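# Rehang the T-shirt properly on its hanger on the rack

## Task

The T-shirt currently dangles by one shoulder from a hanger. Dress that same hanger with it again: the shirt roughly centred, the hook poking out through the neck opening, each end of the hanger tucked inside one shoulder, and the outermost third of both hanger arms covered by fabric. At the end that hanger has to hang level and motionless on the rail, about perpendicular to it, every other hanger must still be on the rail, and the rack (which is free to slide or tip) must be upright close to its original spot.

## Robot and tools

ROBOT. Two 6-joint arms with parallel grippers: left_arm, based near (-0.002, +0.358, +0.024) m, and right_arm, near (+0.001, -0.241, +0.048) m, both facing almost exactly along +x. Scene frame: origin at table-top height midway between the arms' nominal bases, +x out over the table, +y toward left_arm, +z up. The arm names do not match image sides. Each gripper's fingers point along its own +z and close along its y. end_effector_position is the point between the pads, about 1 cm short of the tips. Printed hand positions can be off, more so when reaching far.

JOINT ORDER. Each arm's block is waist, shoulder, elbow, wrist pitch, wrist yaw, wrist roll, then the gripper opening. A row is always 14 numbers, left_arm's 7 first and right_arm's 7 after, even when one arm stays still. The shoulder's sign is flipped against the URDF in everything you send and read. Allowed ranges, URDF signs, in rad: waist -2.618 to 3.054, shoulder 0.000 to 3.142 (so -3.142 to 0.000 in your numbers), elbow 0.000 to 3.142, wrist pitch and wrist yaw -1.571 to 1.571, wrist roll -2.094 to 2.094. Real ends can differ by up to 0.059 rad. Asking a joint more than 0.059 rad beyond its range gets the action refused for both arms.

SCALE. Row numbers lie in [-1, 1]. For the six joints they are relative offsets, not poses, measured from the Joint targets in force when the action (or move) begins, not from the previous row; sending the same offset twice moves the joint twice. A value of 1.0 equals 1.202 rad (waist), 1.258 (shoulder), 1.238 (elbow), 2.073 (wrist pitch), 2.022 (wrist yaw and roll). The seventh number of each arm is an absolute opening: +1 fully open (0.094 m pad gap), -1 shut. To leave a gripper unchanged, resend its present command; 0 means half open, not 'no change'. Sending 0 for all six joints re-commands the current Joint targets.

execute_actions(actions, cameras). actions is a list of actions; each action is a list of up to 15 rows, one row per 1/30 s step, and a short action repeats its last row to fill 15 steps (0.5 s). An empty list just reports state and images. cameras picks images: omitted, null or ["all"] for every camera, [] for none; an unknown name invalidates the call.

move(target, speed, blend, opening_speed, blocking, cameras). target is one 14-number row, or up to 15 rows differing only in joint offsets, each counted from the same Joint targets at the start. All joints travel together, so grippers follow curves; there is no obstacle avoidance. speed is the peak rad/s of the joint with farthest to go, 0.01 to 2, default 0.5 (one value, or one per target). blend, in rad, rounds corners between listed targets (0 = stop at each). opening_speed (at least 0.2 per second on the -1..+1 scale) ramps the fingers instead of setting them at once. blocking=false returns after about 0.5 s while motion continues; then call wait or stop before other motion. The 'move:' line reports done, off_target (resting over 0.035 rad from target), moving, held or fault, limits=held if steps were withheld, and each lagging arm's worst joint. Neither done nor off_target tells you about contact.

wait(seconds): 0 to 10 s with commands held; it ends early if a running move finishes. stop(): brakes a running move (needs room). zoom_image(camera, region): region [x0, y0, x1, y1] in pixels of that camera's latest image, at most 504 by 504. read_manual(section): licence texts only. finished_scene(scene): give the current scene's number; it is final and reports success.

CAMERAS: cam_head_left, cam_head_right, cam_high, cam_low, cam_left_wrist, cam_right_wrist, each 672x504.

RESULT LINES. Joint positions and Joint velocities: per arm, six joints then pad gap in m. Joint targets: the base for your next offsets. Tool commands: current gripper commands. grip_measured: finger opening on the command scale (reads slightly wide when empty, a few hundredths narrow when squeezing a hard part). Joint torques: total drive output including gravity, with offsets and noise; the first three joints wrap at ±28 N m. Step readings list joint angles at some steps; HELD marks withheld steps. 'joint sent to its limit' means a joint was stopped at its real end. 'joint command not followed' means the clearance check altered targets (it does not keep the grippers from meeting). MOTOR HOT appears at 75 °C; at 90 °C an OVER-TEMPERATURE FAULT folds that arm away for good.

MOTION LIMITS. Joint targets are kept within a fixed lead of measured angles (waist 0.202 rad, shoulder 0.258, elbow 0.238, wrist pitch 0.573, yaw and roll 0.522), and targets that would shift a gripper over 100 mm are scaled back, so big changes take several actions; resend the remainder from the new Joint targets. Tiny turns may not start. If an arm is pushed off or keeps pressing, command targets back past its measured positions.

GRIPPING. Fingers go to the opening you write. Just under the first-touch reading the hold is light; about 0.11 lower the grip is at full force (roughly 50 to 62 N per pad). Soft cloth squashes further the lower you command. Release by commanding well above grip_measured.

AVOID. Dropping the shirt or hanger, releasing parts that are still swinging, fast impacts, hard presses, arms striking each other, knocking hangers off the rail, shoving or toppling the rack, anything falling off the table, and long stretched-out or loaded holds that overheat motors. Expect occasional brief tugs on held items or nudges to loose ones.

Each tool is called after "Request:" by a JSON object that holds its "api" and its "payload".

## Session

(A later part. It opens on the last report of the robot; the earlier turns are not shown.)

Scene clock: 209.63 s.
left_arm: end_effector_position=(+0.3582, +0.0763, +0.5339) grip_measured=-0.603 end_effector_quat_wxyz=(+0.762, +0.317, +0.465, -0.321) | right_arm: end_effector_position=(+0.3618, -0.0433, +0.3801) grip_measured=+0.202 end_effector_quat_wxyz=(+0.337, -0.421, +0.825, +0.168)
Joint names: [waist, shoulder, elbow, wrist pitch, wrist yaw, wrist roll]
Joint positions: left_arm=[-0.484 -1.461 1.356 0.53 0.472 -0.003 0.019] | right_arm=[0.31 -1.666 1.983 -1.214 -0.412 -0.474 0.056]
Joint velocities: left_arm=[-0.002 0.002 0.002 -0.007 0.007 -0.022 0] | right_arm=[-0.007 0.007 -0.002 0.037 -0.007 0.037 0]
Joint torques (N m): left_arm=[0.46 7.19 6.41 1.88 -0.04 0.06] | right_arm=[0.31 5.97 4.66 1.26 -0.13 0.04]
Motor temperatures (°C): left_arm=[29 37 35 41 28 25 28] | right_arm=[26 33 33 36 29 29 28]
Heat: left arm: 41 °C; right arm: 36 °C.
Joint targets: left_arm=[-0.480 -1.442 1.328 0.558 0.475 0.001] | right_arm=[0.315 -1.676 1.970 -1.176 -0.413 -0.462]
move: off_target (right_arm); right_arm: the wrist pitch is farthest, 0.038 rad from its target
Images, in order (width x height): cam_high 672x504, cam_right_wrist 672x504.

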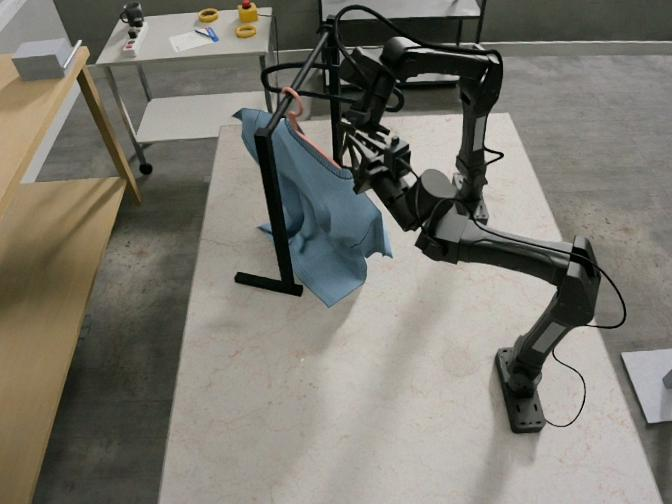

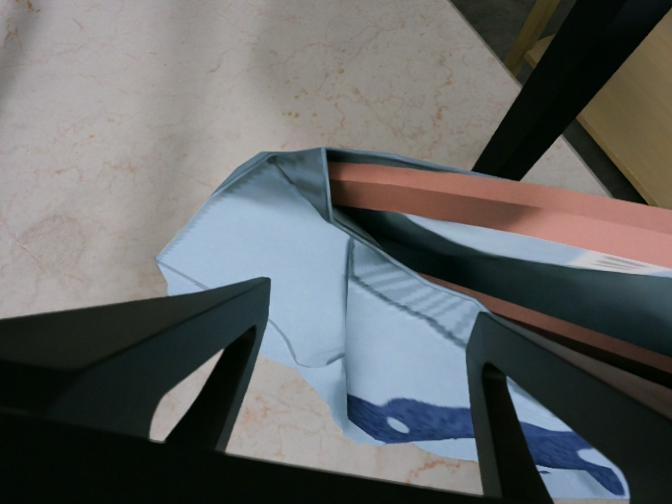

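Request:
{"api": "move", "payload": {"target": [0,0,0,0,0,0,-0.6,0.0333,-0.058,0.0703,0.01,0.0134,0.0232,0.2], "speed": 0.1, "cameras": ["cam_right_wrist"]}}

Scene clock: 215.17 s.
left_arm: end_effector_position=(+0.3582, +0.0763, +0.5339) grip_measured=-0.603 end_effector_quat_wxyz=(+0.762, +0.317, +0.465, -0.321) | right_arm: end_effector_position=(+0.3757, -0.0257, +0.3660) grip_measured=+0.202 end_effector_quat_wxyz=(+0.323, -0.414, +0.834, +0.171)
Joint names: [waist, shoulder, elbow, wrist pitch, wrist yaw, wrist roll]
Joint positions: left_arm=[-0.484 -1.461 1.356 0.53 0.472 -0.003 0.019] | right_arm=[0.35 -1.738 2.018 -1.193 -0.384 -0.426 0.056]
Joint velocities: left_arm=[-0.017 -0.007 -0.002 0.095 -0.022 -0.022 -0.001] | right_arm=[-0.007 -0.007 0.002 -0.051 -0.037 0.051 0.001]
Joint torques (N m): left_arm=[0.29 7.16 6.35 1.86 -0.04 0.09] | right_arm=[0.34 6.64 8.53 1.24 -0.1 0.05]
Motor temperatures (°C): left_arm=[29 37 35 41 28 25 28] | right_arm=[26 33 32 36 29 29 28]
Heat: left arm: 41 °C; right arm: 36 °C.
Joint targets: left_arm=[-0.480 -1.442 1.328 0.558 0.475 0.001] | right_arm=[0.355 -1.750 2.057 -1.155 -0.386 -0.415]
move: off_target (right_arm); right_arm: the elbow is farthest, 0.039 rad from its target
Images, in order (width x height): cam_right_wrist 672x504.

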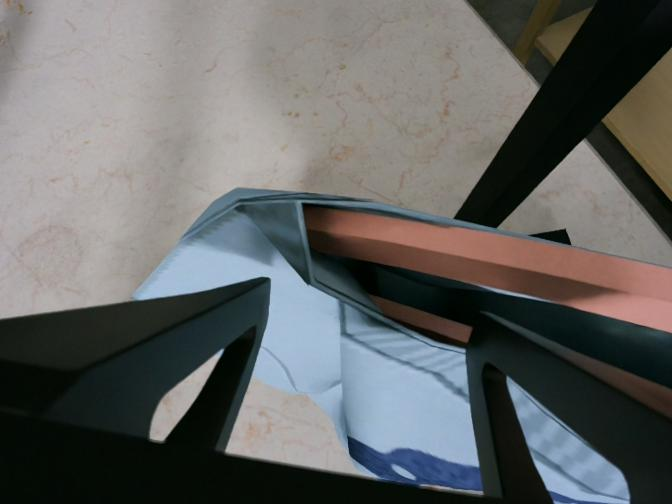

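Request:
{"api": "move", "payload": {"target": [0,0,0,0,0,0,-0.6,0.045,-0.005,-0.055,0.05,0.016,0.024,0.2], "speed": 0.1, "cameras": ["cam_right_wrist"]}}

Scene clock: 216.83 s.
left_arm: end_effector_position=(+0.3582, +0.0763, +0.5339) grip_measured=-0.603 end_effector_quat_wxyz=(+0.762, +0.317, +0.465, -0.321) | right_arm: end_effector_position=(+0.3839, -0.0023, +0.3704) grip_measured=+0.202 end_effector_quat_wxyz=(+0.350, -0.414, +0.823, +0.170)
Joint names: [waist, shoulder, elbow, wrist pitch, wrist yaw, wrist roll]
Joint positions: left_arm=[-0.484 -1.461 1.356 0.53 0.472 -0.003 0.019] | right_arm=[0.405 -1.745 2.002 -1.093 -0.352 -0.379 0.056]
Joint velocities: left_arm=[-0.002 0.007 0.002 0.051 -0.007 0.007 -0.001] | right_arm=[-0.022 -0.002 -0.017 0.037 0.022 0.007 0]
Joint torques (N m): left_arm=[0.27 7.06 6.53 1.87 -0.04 0.09] | right_arm=[0.29 7.02 4.89 1.36 -0.08 0.07]
Motor temperatures (°C): left_arm=[29 37 35 41 28 25 28] | right_arm=[26 33 32 37 29 29 28]
Heat: left arm: 41 °C; right arm: 37 °C.
Joint targets: left_arm=[-0.480 -1.442 1.328 0.558 0.475 0.001] | right_arm=[0.409 -1.756 1.989 -1.052 -0.354 -0.366]
move: off_target (right_arm); right_arm: the wrist pitch is farthest, 0.042 rad from its target
Images, in order (width x height): cam_right_wrist 672x504.

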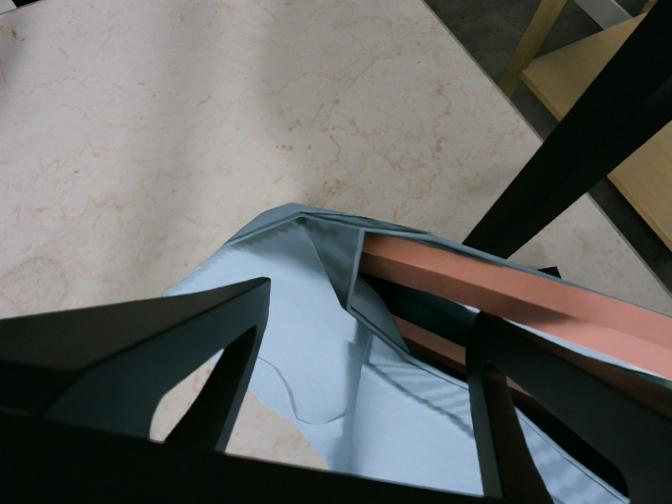

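Request:
{"api": "move", "payload": {"target": [0,0,0,0,0,0,-0.6,0,-0.04,0,0,0,0,0.2], "speed": 0.1, "cameras": ["cam_right_wrist"]}}

Request:
{"api": "move", "payload": {"target": [0,0,0,0,0,0,-0.6,0,0,0,0,0,0,-1], "opening_speed": 0.8, "cameras": ["cam_right_wrist","cam_high"]}}

Request:
{"api": "zoom_image", "payload": {"camera": "cam_high", "region": [200, 70, 420, 310]}}

Scene clock: 217.90 s.
left_arm: end_effector_position=(+0.3582, +0.0763, +0.5339) grip_measured=-0.603 end_effector_quat_wxyz=(+0.762, +0.317, +0.465, -0.321) | right_arm: end_effector_position=(+0.3934, +0.0019, +0.3488) grip_measured=+0.202 end_effector_quat_wxyz=(+0.328, -0.413, +0.832, +0.172)
Joint names: [waist, shoulder, elbow, wrist pitch, wrist yaw, wrist roll]
Joint positions: left_arm=[-0.484 -1.461 1.356 0.53 0.472 -0.003 0.019] | right_arm=[0.405 -1.797 2.002 -1.09 -0.352 -0.377 0.056]
Joint velocities: left_arm=[0.002 0.002 0.002 -0.037 0.051 -0.007 -0.001] | right_arm=[-0.007 0.012 -0.002 0.007 -0.037 0.007 -0.001]
Joint torques (N m): left_arm=[0.34 7.27 6.49 1.86 -0.04 0.12] | right_arm=[0.29 7.71 5 1.28 -0.1 0.06]
Motor temperatures (°C): left_arm=[29 37 35 41 28 25 28] | right_arm=[26 33 32 37 29 29 28]
Heat: left arm: 41 °C; right arm: 37 °C.
Joint targets: left_arm=[-0.480 -1.442 1.328 0.558 0.475 0.001] | right_arm=[0.409 -1.806 1.989 -1.052 -0.354 -0.366]
move: off_target (right_arm); right_arm: the wrist pitch is farthest, 0.038 rad from its target
Images, in order (width x height): cam_right_wrist 672x504.

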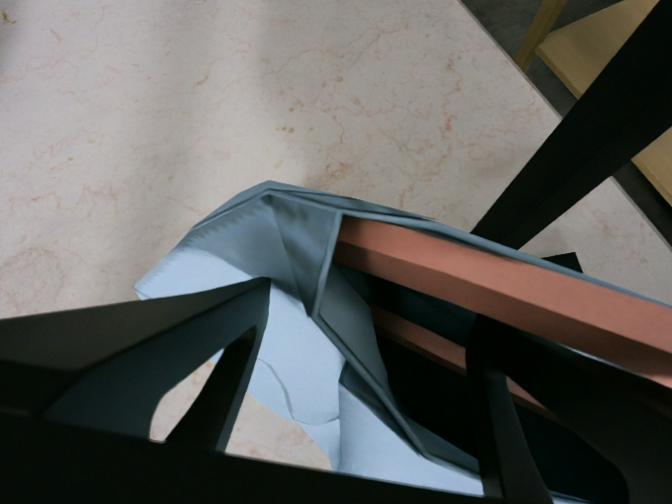

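Scene clock: 219.60 s.
left_arm: end_effector_position=(+0.3582, +0.0763, +0.5339) grip_measured=-0.603 end_effector_quat_wxyz=(+0.762, +0.317, +0.465, -0.321) | right_arm: end_effector_position=(+0.3936, +0.0017, +0.3487) grip_measured=-0.982 end_effector_quat_wxyz=(+0.328, -0.413, +0.832, +0.171)
Joint names: [waist, shoulder, elbow, wrist pitch, wrist yaw, wrist roll]
Joint positions: left_arm=[-0.484 -1.461 1.356 0.53 0.472 -0.003 0.019] | right_arm=[0.405 -1.797 2.002 -1.09 -0.351 -0.377 0.001]
Joint velocities: left_arm=[-0.002 -0.002 -0.012 0.022 0.022 0.007 0.001] | right_arm=[0.002 -0.002 0.002 0.022 0.022 -0.051 -0.001]
Joint torques (N m): left_arm=[0.44 7.34 6.28 1.82 -0.06 0.11] | right_arm=[0.31 7.69 5 1.28 -0.1 0.05]
Motor temperatures (°C): left_arm=[29 37 35 41 28 25 28] | right_arm=[26 33 32 37 29 29 28]
Heat: left arm: 41 °C; right arm: 37 °C.
Joint targets: left_arm=[-0.480 -1.442 1.328 0.558 0.475 0.001] | right_arm=[0.409 -1.806 1.989 -1.052 -0.354 -0.366]
move: off_target (right_arm); right_arm: the wrist pitch is farthest, 0.038 rad from its target
Images, in order (width x height): cam_high 672x504, cam_right_wrist 672x504.

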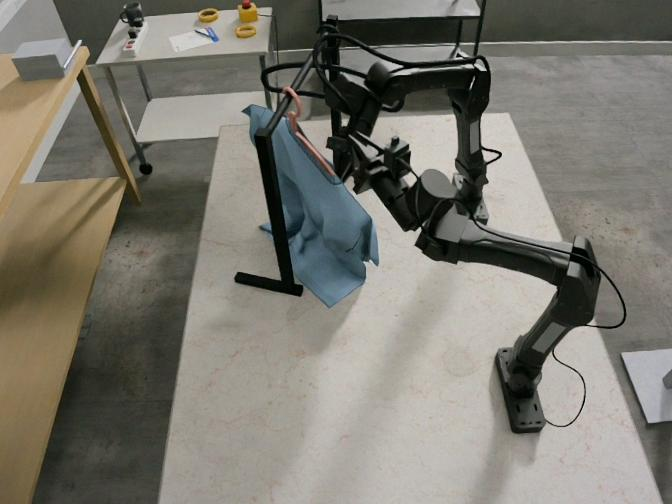

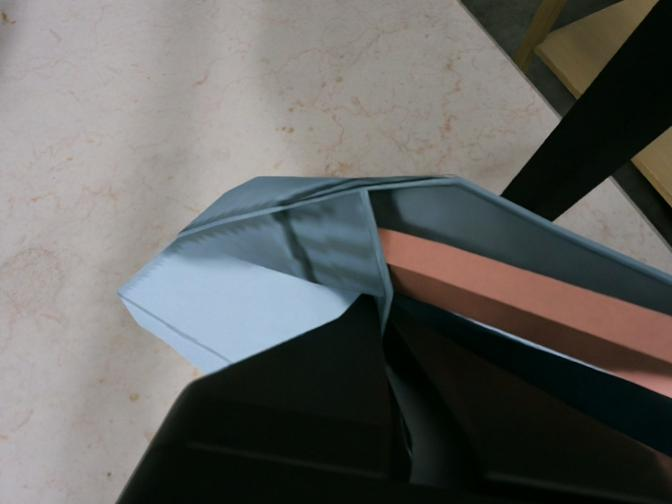

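Scaled by 2.100 from the camera's 672x504 image, which has a finer 960x720 frame.

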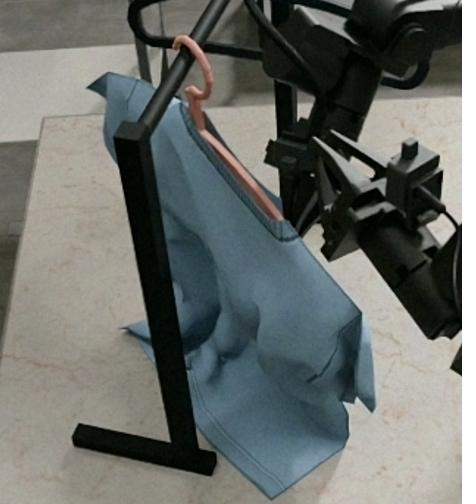

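Request:
{"api": "move", "payload": {"target": [0,0,0,0,0,0,-0.6,-0.0969,0.0159,0.0186,0.02,-0.0613,-0.0233,-1], "speed": 0.1, "cameras": ["cam_right_wrist","cam_high","cam_head_left"]}}

Request:
{"api": "zoom_image", "payload": {"camera": "cam_high", "region": [200, 70, 420, 310]}}

Scene clock: 221.93 s.
left_arm: end_effector_position=(+0.3582, +0.0763, +0.5339) grip_measured=-0.603 end_effector_quat_wxyz=(+0.762, +0.317, +0.465, -0.321) | right_arm: end_effector_position=(+0.4142, -0.0251, +0.3600) grip_measured=-0.983 end_effector_quat_wxyz=(+0.355, -0.395, +0.825, +0.193)
Joint names: [waist, shoulder, elbow, wrist pitch, wrist yaw, wrist roll]
Joint positions: left_arm=[-0.484 -1.461 1.356 0.53 0.472 -0.003 0.019] | right_arm=[0.297 -1.797 2.002 -1.052 -0.455 -0.41 0.001]
Joint velocities: left_arm=[0.002 0.007 0.002 -0.051 0.037 -0.081 -0.001] | right_arm=[-0.002 0.012 -0.002 -0.007 -0.022 -0.007 0]
Joint torques (N m): left_arm=[0.39 7.27 6.38 1.85 -0.02 0.1] | right_arm=[-0.35 9.43 6.57 1.34 -0.33 -0.12]
Motor temperatures (°C): left_arm=[29 37 35 41 28 25 28] | right_arm=[26 33 32 37 29 29 28]
Heat: left arm: 41 °C; right arm: 37 °C.
Joint targets: left_arm=[-0.480 -1.442 1.328 0.558 0.475 0.001] | right_arm=[0.292 -1.786 2.012 -1.010 -0.478 -0.413]
move: off_target (right_arm); right_arm: the wrist pitch is farthest, 0.041 rad from its target
Images, in order (width x height): cam_head_left 672x504, cam_high 672x504, cam_right_wrist 672x504.

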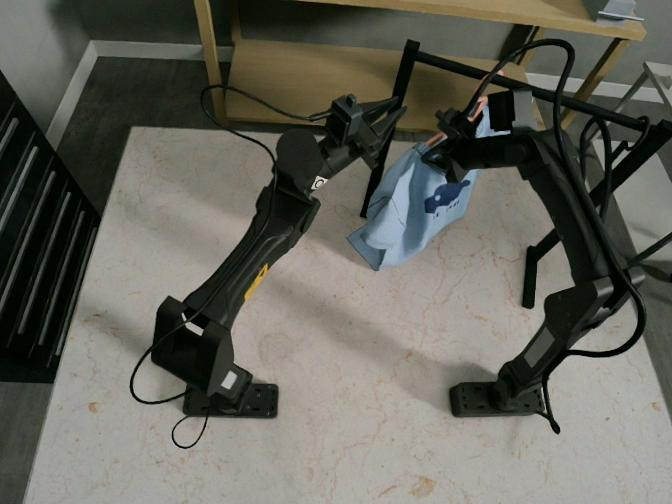

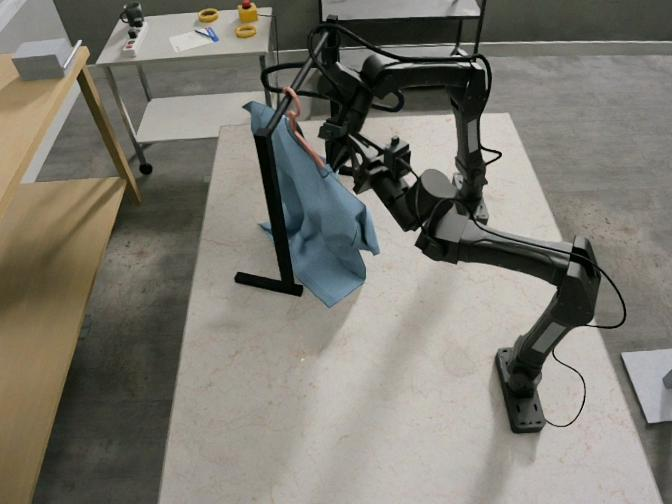

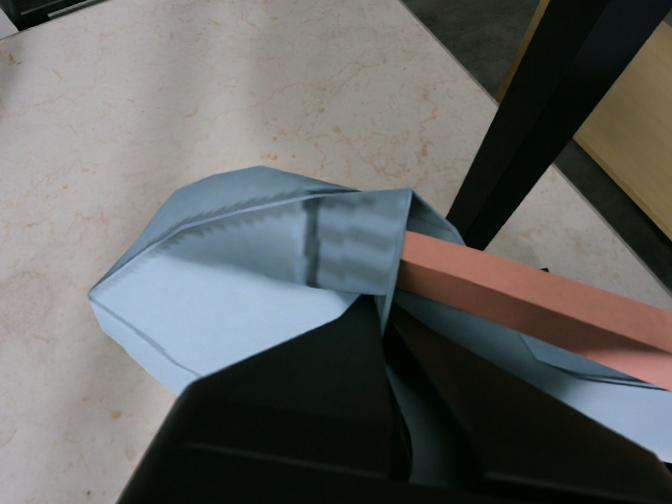

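Scaled by 2.100 from the camera's 672x504 image, which has a finer 960x720 frame.

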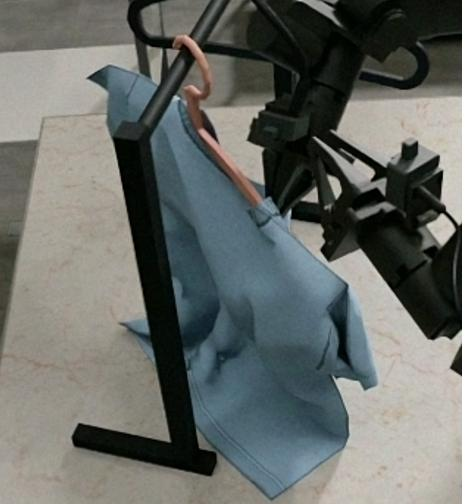

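Request:
{"api": "move", "payload": {"target": [0,0,0,0,0,0,-0.6,-0.0969,0.0359,0.0186,0.02,-0.0613,-0.0233,-1], "speed": 0.1, "cameras": ["cam_right_wrist","cam_high","cam_low"]}}

Request:
{"api": "zoom_image", "payload": {"camera": "cam_high", "region": [200, 70, 420, 310]}}

Request:
{"api": "zoom_image", "payload": {"camera": "cam_low", "region": [280, 60, 530, 310]}}

Scene clock: 223.80 s.
left_arm: end_effector_position=(+0.3582, +0.0763, +0.5339) grip_measured=-0.603 end_effector_quat_wxyz=(+0.762, +0.317, +0.465, -0.321) | right_arm: end_effector_position=(+0.4288, -0.0569, +0.3796) grip_measured=-0.983 end_effector_quat_wxyz=(+0.394, -0.385, +0.807, +0.213)
Joint names: [waist, shoulder, elbow, wrist pitch, wrist yaw, wrist roll]
Joint positions: left_arm=[-0.484 -1.461 1.356 0.53 0.472 -0.003 0.019] | right_arm=[0.18 -1.782 2.002 -1.015 -0.576 -0.457 0.001]
Joint velocities: left_arm=[-0.007 -0.012 -0.002 0.007 0.037 -0.022 0.001] | right_arm=[-0.002 0.007 -0.007 -0.007 -0.022 0.051 0.001]
Joint torques (N m): left_arm=[0.58 7.38 6.46 1.84 -0.05 0.11] | right_arm=[-0.35 12.19 8.31 1.39 -0.38 -0.09]
Motor temperatures (°C): left_arm=[29 37 35 41 28 25 28] | right_arm=[26 33 32 37 29 29 28]
Heat: left arm: 41 °C; right arm: 37 °C.
Joint targets: left_arm=[-0.480 -1.442 1.328 0.558 0.475 0.001] | right_arm=[0.176 -1.741 2.035 -0.969 -0.602 -0.461]
move: off_target (right_arm); right_arm: the wrist pitch is farthest, 0.046 rad from its target
Images, in order (width x height): cam_high 672x504, cam_low 672x504, cam_right_wrist 672x504.

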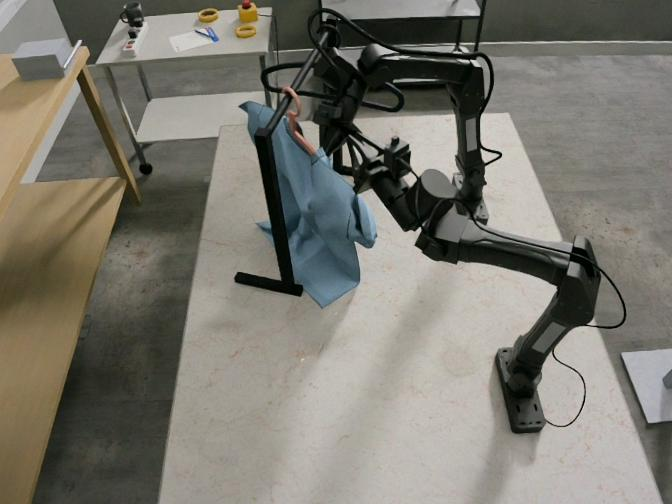

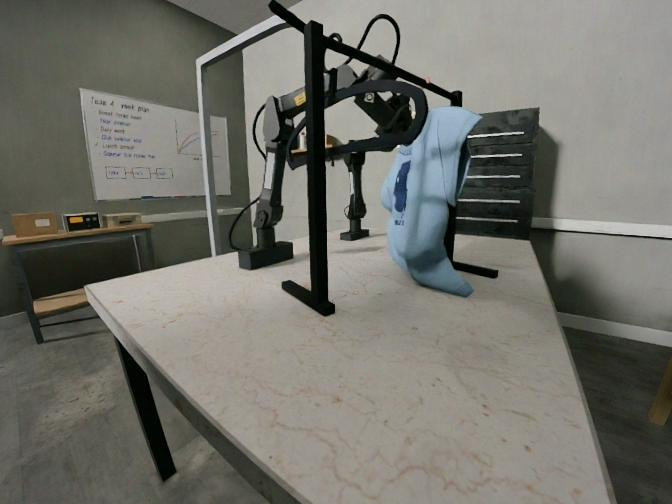

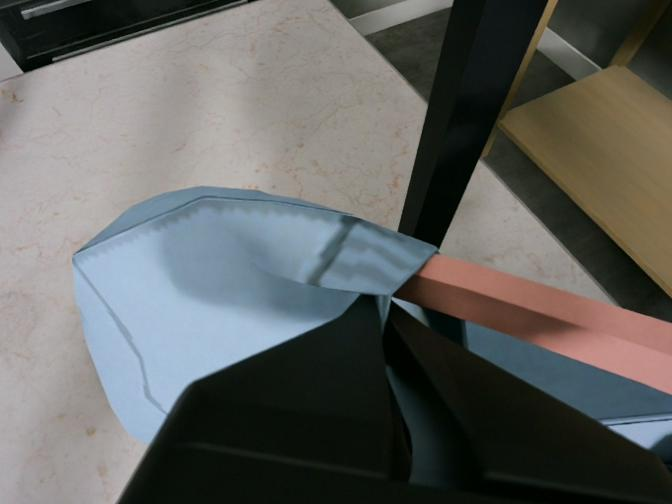

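Scaled by 2.100 from the camera's 672x504 image, which has a finer 960x720 frame.

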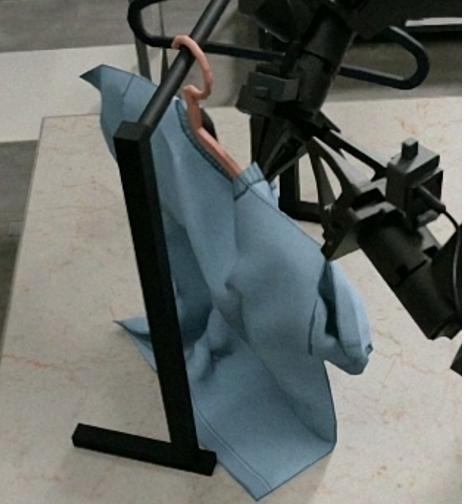

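Scaled by 2.016 from the camera's 672x504 image, which has a finer 960x720 frame.

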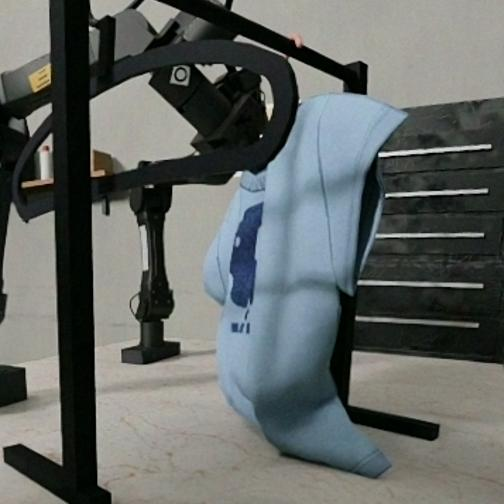

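Request:
{"api": "move", "payload": {"target": [0,0,0,0,0,0,-0.6,0,0,0,0,0,0,0.3], "opening_speed": 0.8, "cameras": ["cam_right_wrist","cam_high","cam_head_left"]}}

Request:
{"api": "zoom_image", "payload": {"camera": "cam_high", "region": [200, 70, 420, 310]}}

Scene clock: 226.10 s.
left_arm: end_effector_position=(+0.3582, +0.0763, +0.5339) grip_measured=-0.603 end_effector_quat_wxyz=(+0.762, +0.317, +0.465, -0.321) | right_arm: end_effector_position=(+0.4299, -0.0565, +0.3809) grip_measured=+0.298 end_effector_quat_wxyz=(+0.397, -0.386, +0.805, +0.213)
Joint names: [waist, shoulder, elbow, wrist pitch, wrist yaw, wrist roll]
Joint positions: left_arm=[-0.484 -1.461 1.356 0.53 0.472 -0.003 0.019] | right_arm=[0.18 -1.782 2.002 -1.007 -0.578 -0.457 0.061]
Joint velocities: left_arm=[0.012 0.012 0.007 0.022 -0.066 0.037 0] | right_arm=[0.007 0.007 -0.002 0.022 -0.051 0.007 0]
Joint torques (N m): left_arm=[0.27 7.3 6.5 1.83 -0.03 0.09] | right_arm=[-0.35 12.16 8.32 1.34 -0.37 -0.1]
Motor temperatures (°C): left_arm=[29 37 35 41 28 25 28] | right_arm=[26 34 32 37 29 29 28]
Heat: left arm: 41 °C; right arm: 37 °C.
Joint targets: left_arm=[-0.480 -1.442 1.328 0.558 0.475 0.001] | right_arm=[0.176 -1.741 2.035 -0.969 -0.602 -0.461]
move: off_target (right_arm); right_arm: the shoulder is farthest, 0.041 rad from its target
Images, in order (width x height): cam_head_left 672x504, cam_high 672x504, cam_right_wrist 672x504.

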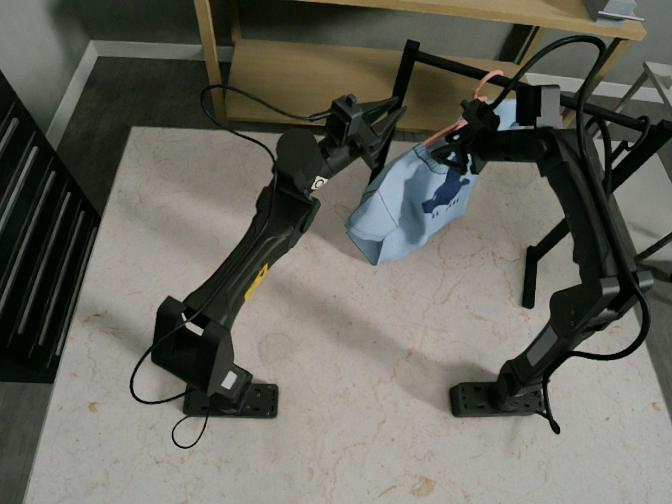

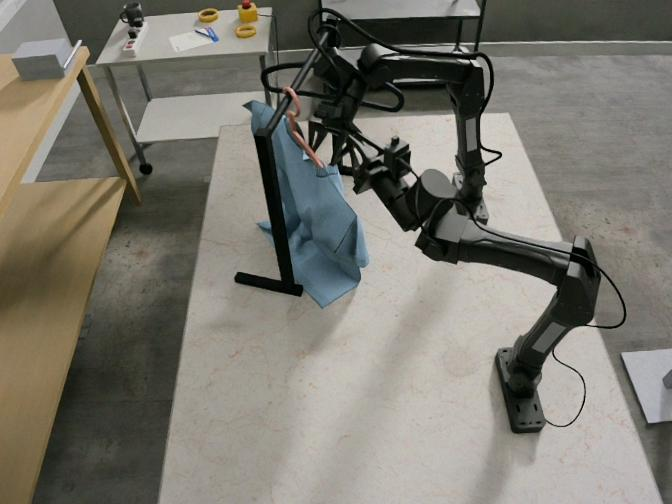

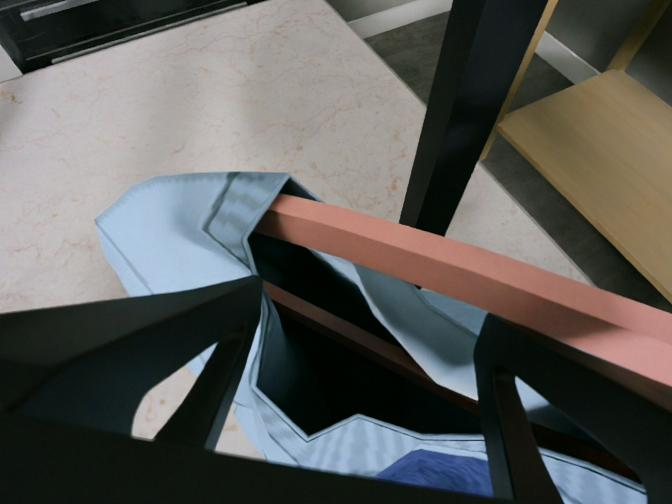

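Scaled by 2.100 from the camera's 672x504 image, which has a finer 960x720 frame.

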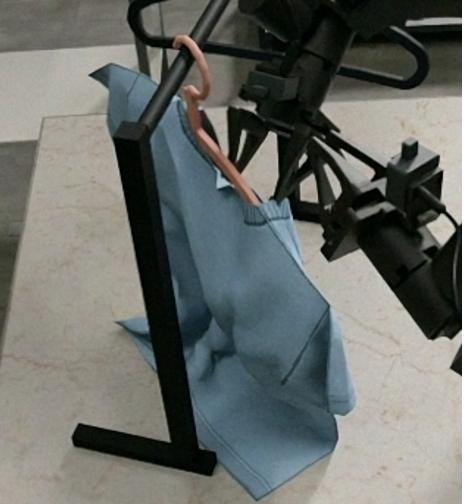

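Request:
{"api": "move", "payload": {"target": [[0,0,0,0,0,0,-0.6,-0.1106,0.0087,0.1616,-0.1597,-0.0376,-0.0786,0.3],[0,0,0,0,0,0,-0.6,-0.1364,0.0469,0.193,-0.1983,-0.047,0.6929,0.3]], "speed": [0.15,0.6], "cameras": ["cam_right_wrist","cam_high","cam_head_left"]}}

Request:
{"api": "zoom_image", "payload": {"camera": "cam_high", "region": [200, 70, 420, 310]}}

Scene clock: 235.37 s.
left_arm: end_effector_position=(+0.3582, +0.0763, +0.5339) grip_measured=-0.603 end_effector_quat_wxyz=(+0.762, +0.317, +0.465, -0.321) | right_arm: end_effector_position=(+0.3776, -0.1168, +0.4463) grip_measured=+0.298 end_effector_quat_wxyz=(+0.154, +0.281, +0.844, +0.431)
Joint names: [waist, shoulder, elbow, wrist pitch, wrist yaw, wrist roll]
Joint positions: left_arm=[-0.484 -1.461 1.356 0.53 0.472 -0.003 0.019] | right_arm=[0.017 -1.716 2.24 -1.363 -0.674 0.94 0.061]
Joint velocities: left_arm=[-0.002 -0.002 -0.002 -0.037 -0.022 -0.007 0] | right_arm=[-0.012 -0.022 -0.007 0.037 0.081 -0.022 -0.001]
Joint torques (N m): left_arm=[0.35 7.46 6.28 1.88 -0.01 0.07] | right_arm=[-0.44 9.7 7.38 0.77 -0.39 -0.01]
Motor temperatures (°C): left_arm=[29 37 35 42 28 25 28] | right_arm=[26 35 32 37 29 29 28]
Heat: left arm: 42 °C; right arm: 37 °C.
Joint targets: left_arm=[-0.480 -1.442 1.328 0.558 0.475 0.001] | right_arm=[0.012 -1.682 2.274 -1.380 -0.697 0.941]
move: done
Images, in order (width x height): cam_head_left 672x504, cam_high 672x504, cam_right_wrist 672x504.

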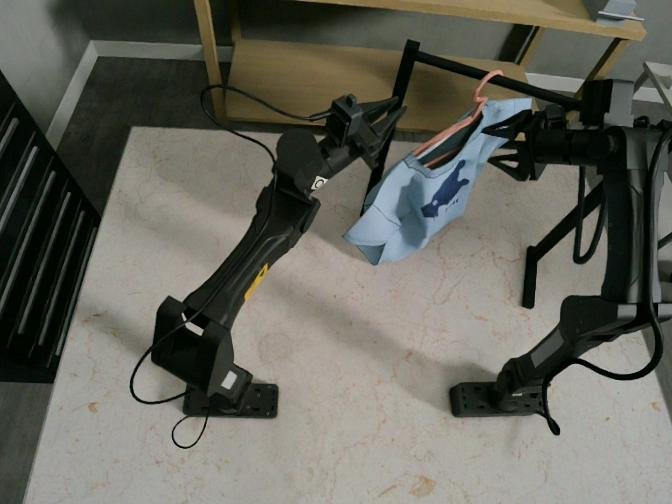

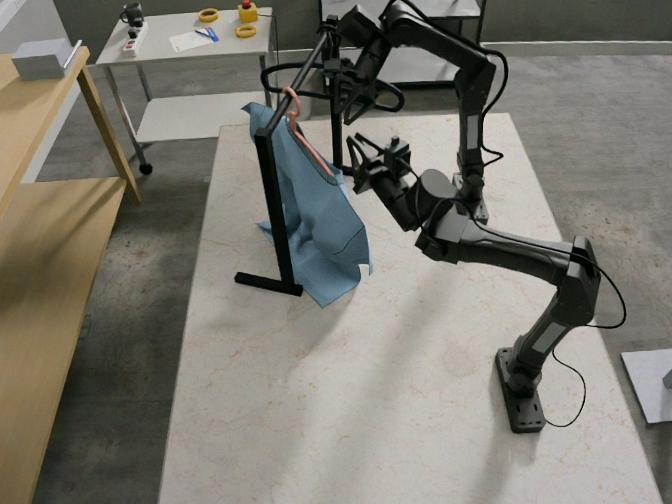

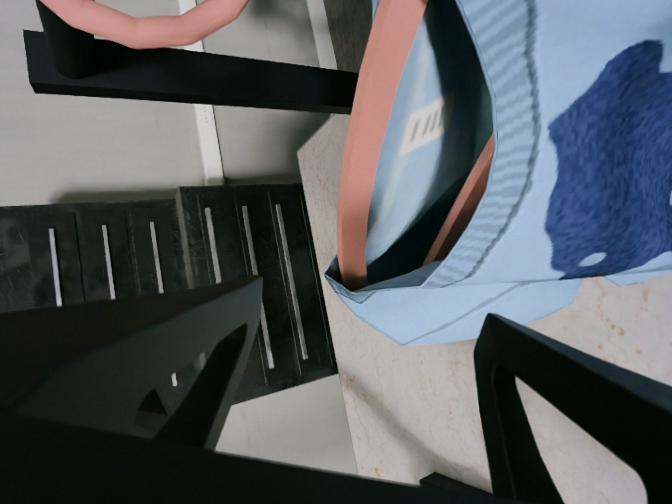

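Scaled by 2.100 from the camera's 672x504 image, which has a finer 960x720 frame.

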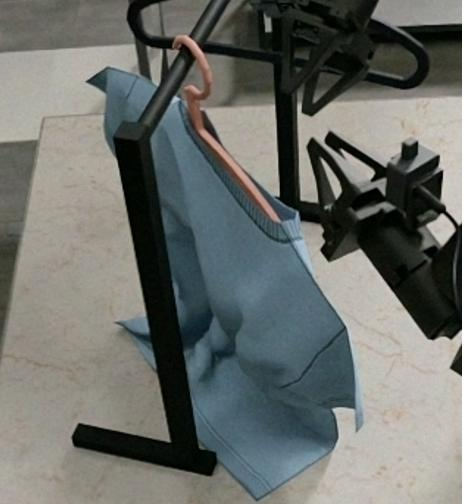

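Request:
{"api": "move", "payload": {"target": [0,0,0,0,0,0,-0.6,0.1314,-0.0382,-0.1527,0.1616,0.0529,0.0663,0.4], "speed": 0.15, "cameras": ["cam_right_wrist","cam_high"]}}

Request:
{"api": "zoom_image", "payload": {"camera": "cam_high", "region": [200, 70, 420, 310]}}

Scene clock: 239.10 s.
left_arm: end_effector_position=(+0.3582, +0.0763, +0.5339) grip_measured=-0.603 end_effector_quat_wxyz=(+0.762, +0.317, +0.465, -0.321) | right_arm: end_effector_position=(+0.4064, -0.0655, +0.4321) grip_measured=+0.398 end_effector_quat_wxyz=(+0.169, +0.266, +0.836, +0.449)
Joint names: [waist, shoulder, elbow, wrist pitch, wrist yaw, wrist roll]
Joint positions: left_arm=[-0.484 -1.461 1.356 0.53 0.472 -0.003 0.019] | right_arm=[0.165 -1.719 2.098 -1.087 -0.592 1.074 0.066]
Joint velocities: left_arm=[0.022 -0.007 0.012 -0.037 0.022 0.037 0] | right_arm=[-0.007 0.007 0.017 0.007 -0.037 0.051 -0.001]
Joint torques (N m): left_arm=[0.39 7.39 6.24 1.88 -0.02 0.05] | right_arm=[0.29 6.38 4.6 1.42 -0.12 0]
Motor temperatures (°C): left_arm=[29 37 35 42 28 25 28] | right_arm=[26 35 32 37 29 29 28]
Heat: left arm: 42 °C; right arm: 37 °C.
Joint targets: left_arm=[-0.480 -1.442 1.328 0.558 0.475 0.001] | right_arm=[0.170 -1.730 2.085 -1.045 -0.590 1.075]
move: off_target (right_arm); right_arm: the wrist pitch is farthest, 0.042 rad from its target
Images, in order (width x height): cam_high 672x504, cam_right_wrist 672x504.

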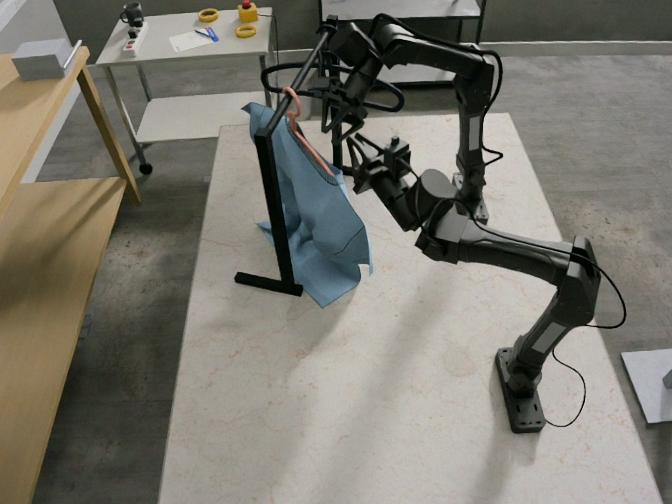

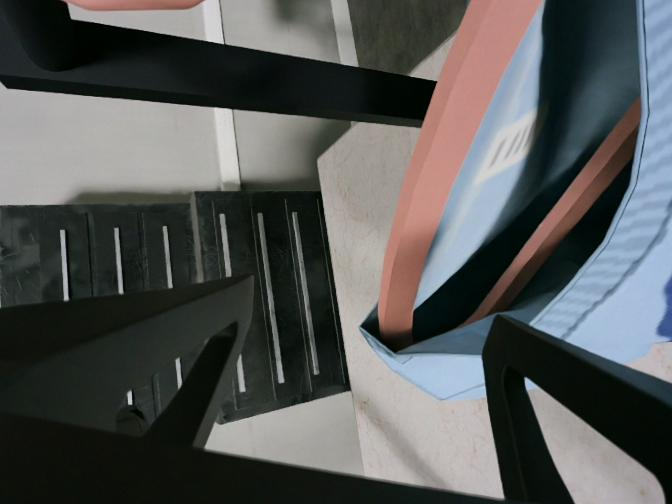

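Scaled by 2.100 from the camera's 672x504 image, which has a finer 960x720 frame.

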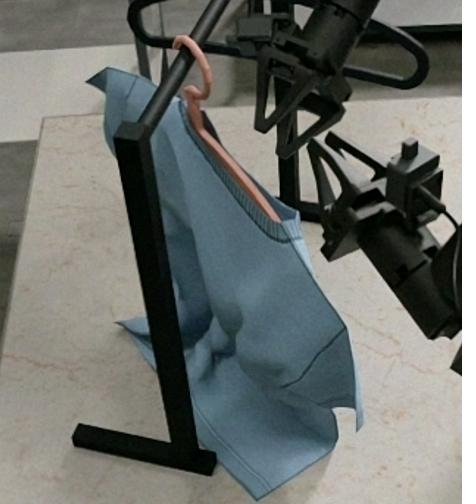

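Request:
{"api": "move", "payload": {"target": [0,0,0,0,0,0,-0.6,-0.028,-0.042,0,0,0,0,0.4], "speed": 0.1, "cameras": ["cam_right_wrist","cam_high"]}}

Request:
{"api": "zoom_image", "payload": {"camera": "cam_high", "region": [200, 70, 420, 310]}}

Scene clock: 240.17 s.
left_arm: end_effector_position=(+0.3582, +0.0763, +0.5339) grip_measured=-0.603 end_effector_quat_wxyz=(+0.762, +0.317, +0.465, -0.321) | right_arm: end_effector_position=(+0.4248, -0.0736, +0.4093) grip_measured=+0.398 end_effector_quat_wxyz=(+0.154, +0.289, +0.839, +0.436)
Joint names: [waist, shoulder, elbow, wrist pitch, wrist yaw, wrist roll]
Joint positions: left_arm=[-0.484 -1.461 1.356 0.53 0.472 -0.003 0.019] | right_arm=[0.141 -1.774 2.098 -1.085 -0.59 1.075 0.066]
Joint velocities: left_arm=[0.002 0.002 0.017 -0.051 0.007 0.022 0.001] | right_arm=[-0.002 0.017 -0.012 -0.007 -0.007 -0.007 0]
Joint torques (N m): left_arm=[0.24 7.3 6.24 1.87 -0.03 0.13] | right_arm=[-0.35 7.2 4.74 1.37 -0.12 0.01]
Motor temperatures (°C): left_arm=[29 37 35 42 28 25 28] | right_arm=[26 34 32 37 29 29 28]
Heat: left arm: 42 °C; right arm: 37 °C.
Joint targets: left_arm=[-0.480 -1.442 1.328 0.558 0.475 0.001] | right_arm=[0.136 -1.783 2.085 -1.045 -0.590 1.075]
move: off_target (right_arm); right_arm: the wrist pitch is farthest, 0.040 rad from its target
Images, in order (width x height): cam_high 672x504, cam_right_wrist 672x504.

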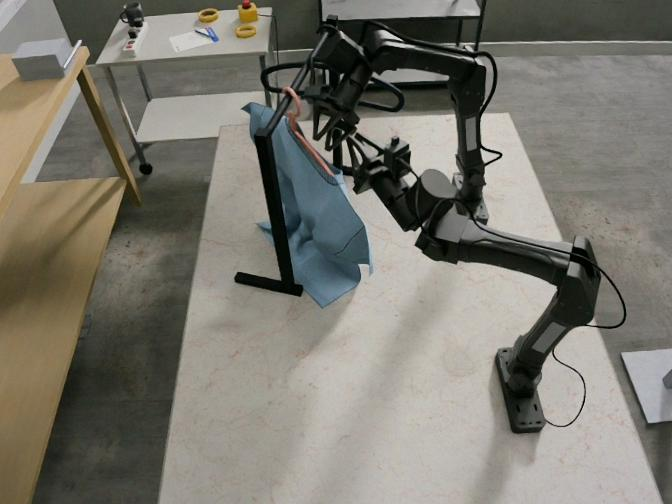

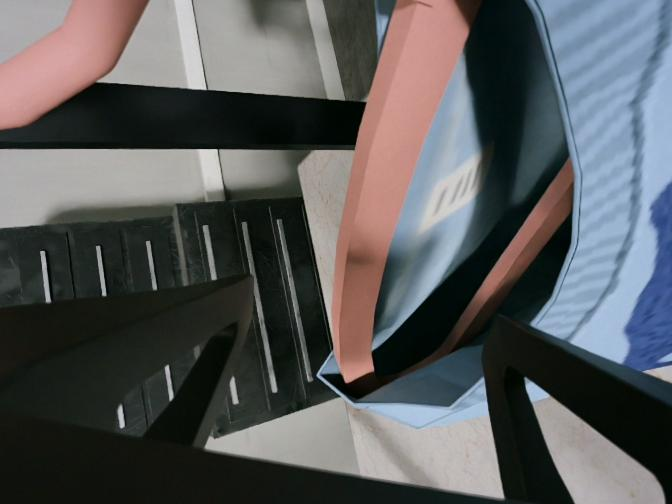

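Scaled by 2.100 from the camera's 672x504 image, which has a finer 960x720 frame.

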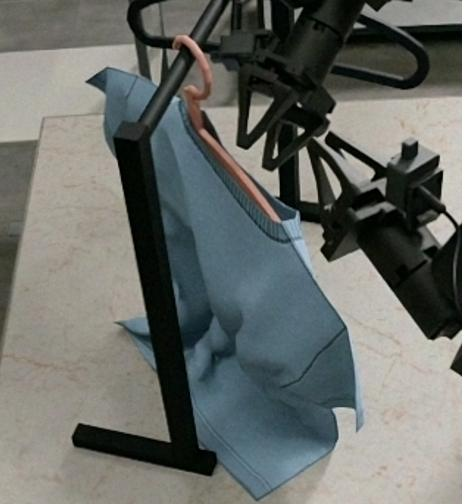

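Request:
{"api": "move", "payload": {"target": [0,0,0,0,0,0,-0.6,0.035,-0.018,-0.05,0.045,0.015,0.025,0.4], "speed": 0.1, "cameras": ["cam_right_wrist","cam_high"]}}

Request:
{"api": "zoom_image", "payload": {"camera": "cam_high", "region": [200, 70, 420, 310]}}

Scene clock: 241.83 s.
left_arm: end_effector_position=(+0.3582, +0.0763, +0.5339) grip_measured=-0.603 end_effector_quat_wxyz=(+0.762, +0.317, +0.465, -0.321) | right_arm: end_effector_position=(+0.4387, -0.0604, +0.3896) grip_measured=+0.398 end_effector_quat_wxyz=(+0.148, +0.300, +0.836, +0.434)
Joint names: [waist, shoulder, elbow, wrist pitch, wrist yaw, wrist roll]
Joint positions: left_arm=[-0.484 -1.461 1.356 0.53 0.472 -0.003 0.019] | right_arm=[0.174 -1.795 2.036 -0.993 -0.561 1.124 0.066]
Joint velocities: left_arm=[0.012 0.007 0.012 0.022 -0.022 -0.037 -0.001] | right_arm=[-0.002 -0.007 -0.007 0.066 -0.022 -0.154 0]
Joint torques (N m): left_arm=[0.35 7.27 6.57 1.86 0 0.04] | right_arm=[0.29 7.53 4.97 1.38 -0.12 0.01]
Motor temperatures (°C): left_arm=[29 37 35 42 28 25 28] | right_arm=[26 34 32 37 29 29 28]
Heat: left arm: 42 °C; right arm: 37 °C.
Joint targets: left_arm=[-0.480 -1.442 1.328 0.558 0.475 0.001] | right_arm=[0.178 -1.806 2.023 -0.952 -0.559 1.125]
move: off_target (right_arm); right_arm: the wrist pitch is farthest, 0.042 rad from its target
Images, in order (width x height): cam_high 672x504, cam_right_wrist 672x504.

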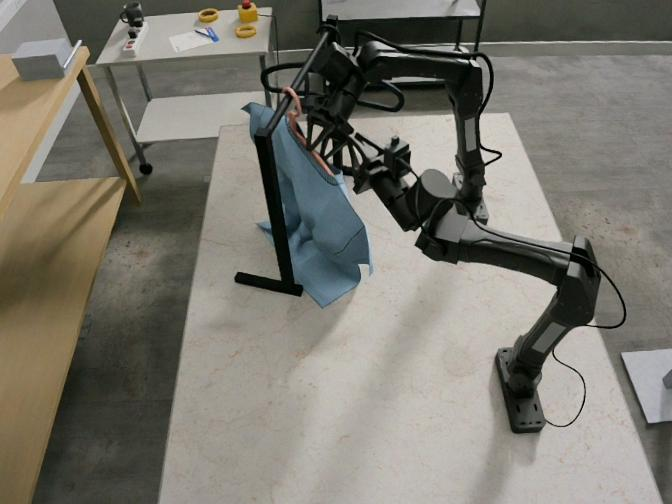

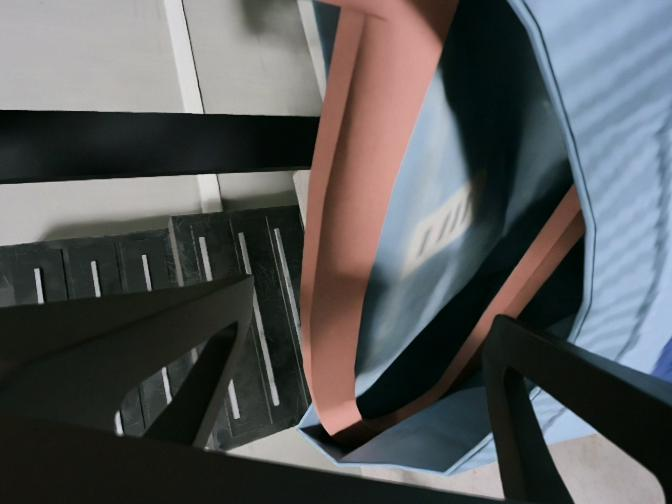

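Scaled by 2.100 from the camera's 672x504 image, which has a finer 960x720 frame.

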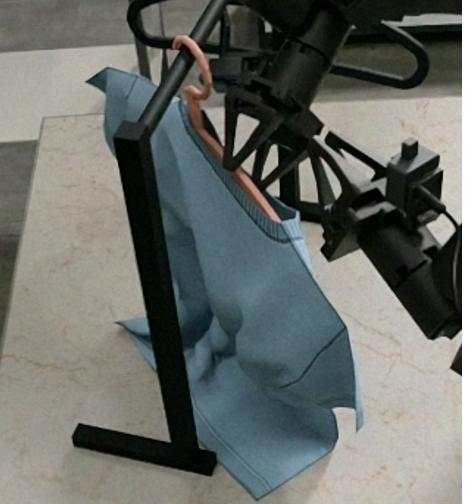

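Request:
{"api": "move", "payload": {"target": [0,0,0,0,0,0,-0.6,0.02,0.012,-0.03,0.015,0,0,0.4], "speed": 0.1, "cameras": []}}

Request:
{"api": "move", "payload": {"target": [0,0,0,0,0,0,-0.6,0,0,0,0,0,0,-0.7], "opening_speed": 0.5, "cameras": ["cam_right_wrist","cam_high"]}}

Request:
{"api": "zoom_image", "payload": {"camera": "cam_high", "region": [200, 70, 420, 310]}}

Scene clock: 243.00 s.
left_arm: end_effector_position=(+0.3582, +0.0763, +0.5339) grip_measured=-0.603 end_effector_quat_wxyz=(+0.762, +0.317, +0.465, -0.321) | right_arm: end_effector_position=(+0.4374, -0.0493, +0.3804) grip_measured=+0.398 end_effector_quat_wxyz=(+0.141, +0.292, +0.840, +0.435)
Joint names: [waist, shoulder, elbow, wrist pitch, wrist yaw, wrist roll]
Joint positions: left_arm=[-0.484 -1.461 1.356 0.53 0.472 -0.003 0.019] | right_arm=[0.198 -1.795 1.999 -0.963 -0.561 1.126 0.066]
Joint velocities: left_arm=[0.002 0.007 0.002 0.066 0.051 -0.051 0] | right_arm=[0.002 -0.007 0.002 -0.037 0.037 -0.095 0]
Joint torques (N m): left_arm=[0.47 7.08 6.37 1.86 -0.01 0.1] | right_arm=[0.31 8.92 5.01 1.36 -0.11 0]
Motor temperatures (°C): left_arm=[29 37 35 42 28 25 28] | right_arm=[26 34 32 37 29 29 28]
Heat: left arm: 42 °C; right arm: 37 °C.
Joint targets: left_arm=[-0.480 -1.442 1.328 0.558 0.475 0.001] | right_arm=[0.202 -1.790 1.986 -0.921 -0.559 1.125]
move: off_target (right_arm); right_arm: the wrist pitch is farthest, 0.042 rad from its target
No camera images: "cameras" was empty.

Scene clock: 245.53 s.
left_arm: end_effector_position=(+0.3582, +0.0763, +0.5339) grip_measured=-0.603 end_effector_quat_wxyz=(+0.762, +0.317, +0.465, -0.321) | right_arm: end_effector_position=(+0.4415, -0.0474, +0.3854) grip_measured=-0.698 end_effector_quat_wxyz=(+0.153, +0.282, +0.838, +0.441)
Joint names: [waist, shoulder, elbow, wrist pitch, wrist yaw, wrist roll]
Joint positions: left_arm=[-0.484 -1.461 1.356 0.53 0.472 -0.003 0.019] | right_arm=[0.2 -1.795 1.999 -0.932 -0.561 1.118 0.014]
Joint velocities: left_arm=[0.017 0.012 0.002 0.066 0.051 0.037 -0.001] | right_arm=[0.012 -0.007 0.002 0.007 -0.022 -0.051 -0.005]
Joint torques (N m): left_arm=[0.35 7.34 6.26 1.88 -0.05 0.09] | right_arm=[0.14 8.96 5.04 1.15 -0.1 0]
Motor temperatures (°C): left_arm=[29 37 35 42 28 25 28] | right_arm=[26 34 32 37 29 29 28]
Heat: left arm: 42 °C; right arm: 37 °C.
Joint targets: left_arm=[-0.480 -1.442 1.328 0.558 0.475 0.001] | right_arm=[0.202 -1.790 1.986 -0.921 -0.559 1.125]
move: done
Images, in order (width x height): cam_high 672x504, cam_right_wrist 672x504.

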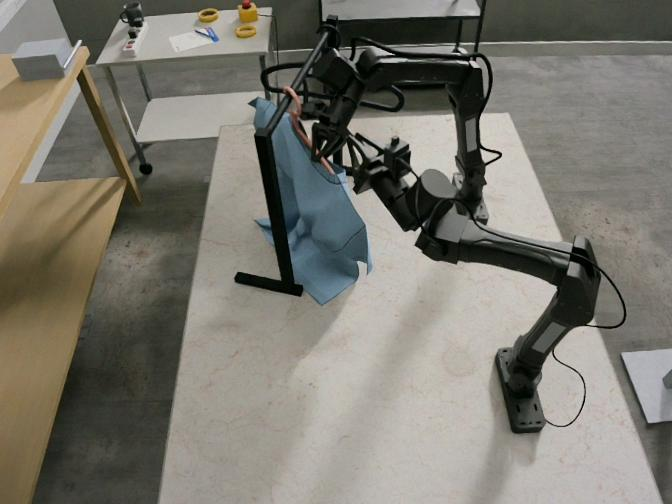

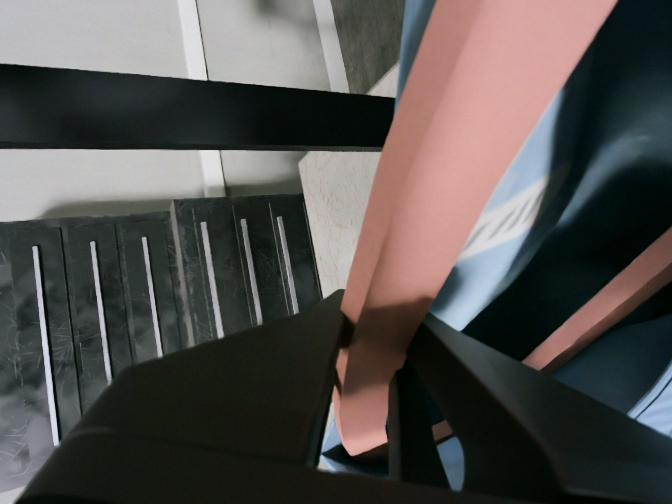

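Scaled by 2.100 from the camera's 672x504 image, which has a finer 960x720 frame.

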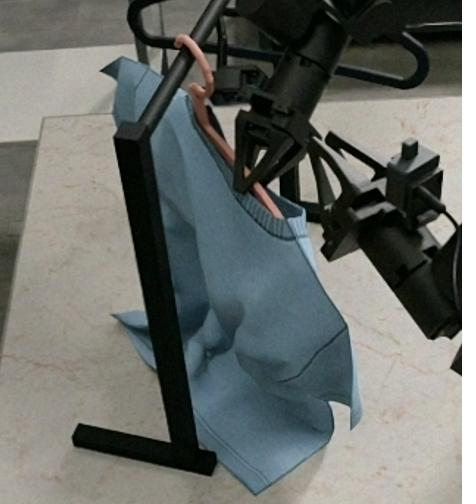

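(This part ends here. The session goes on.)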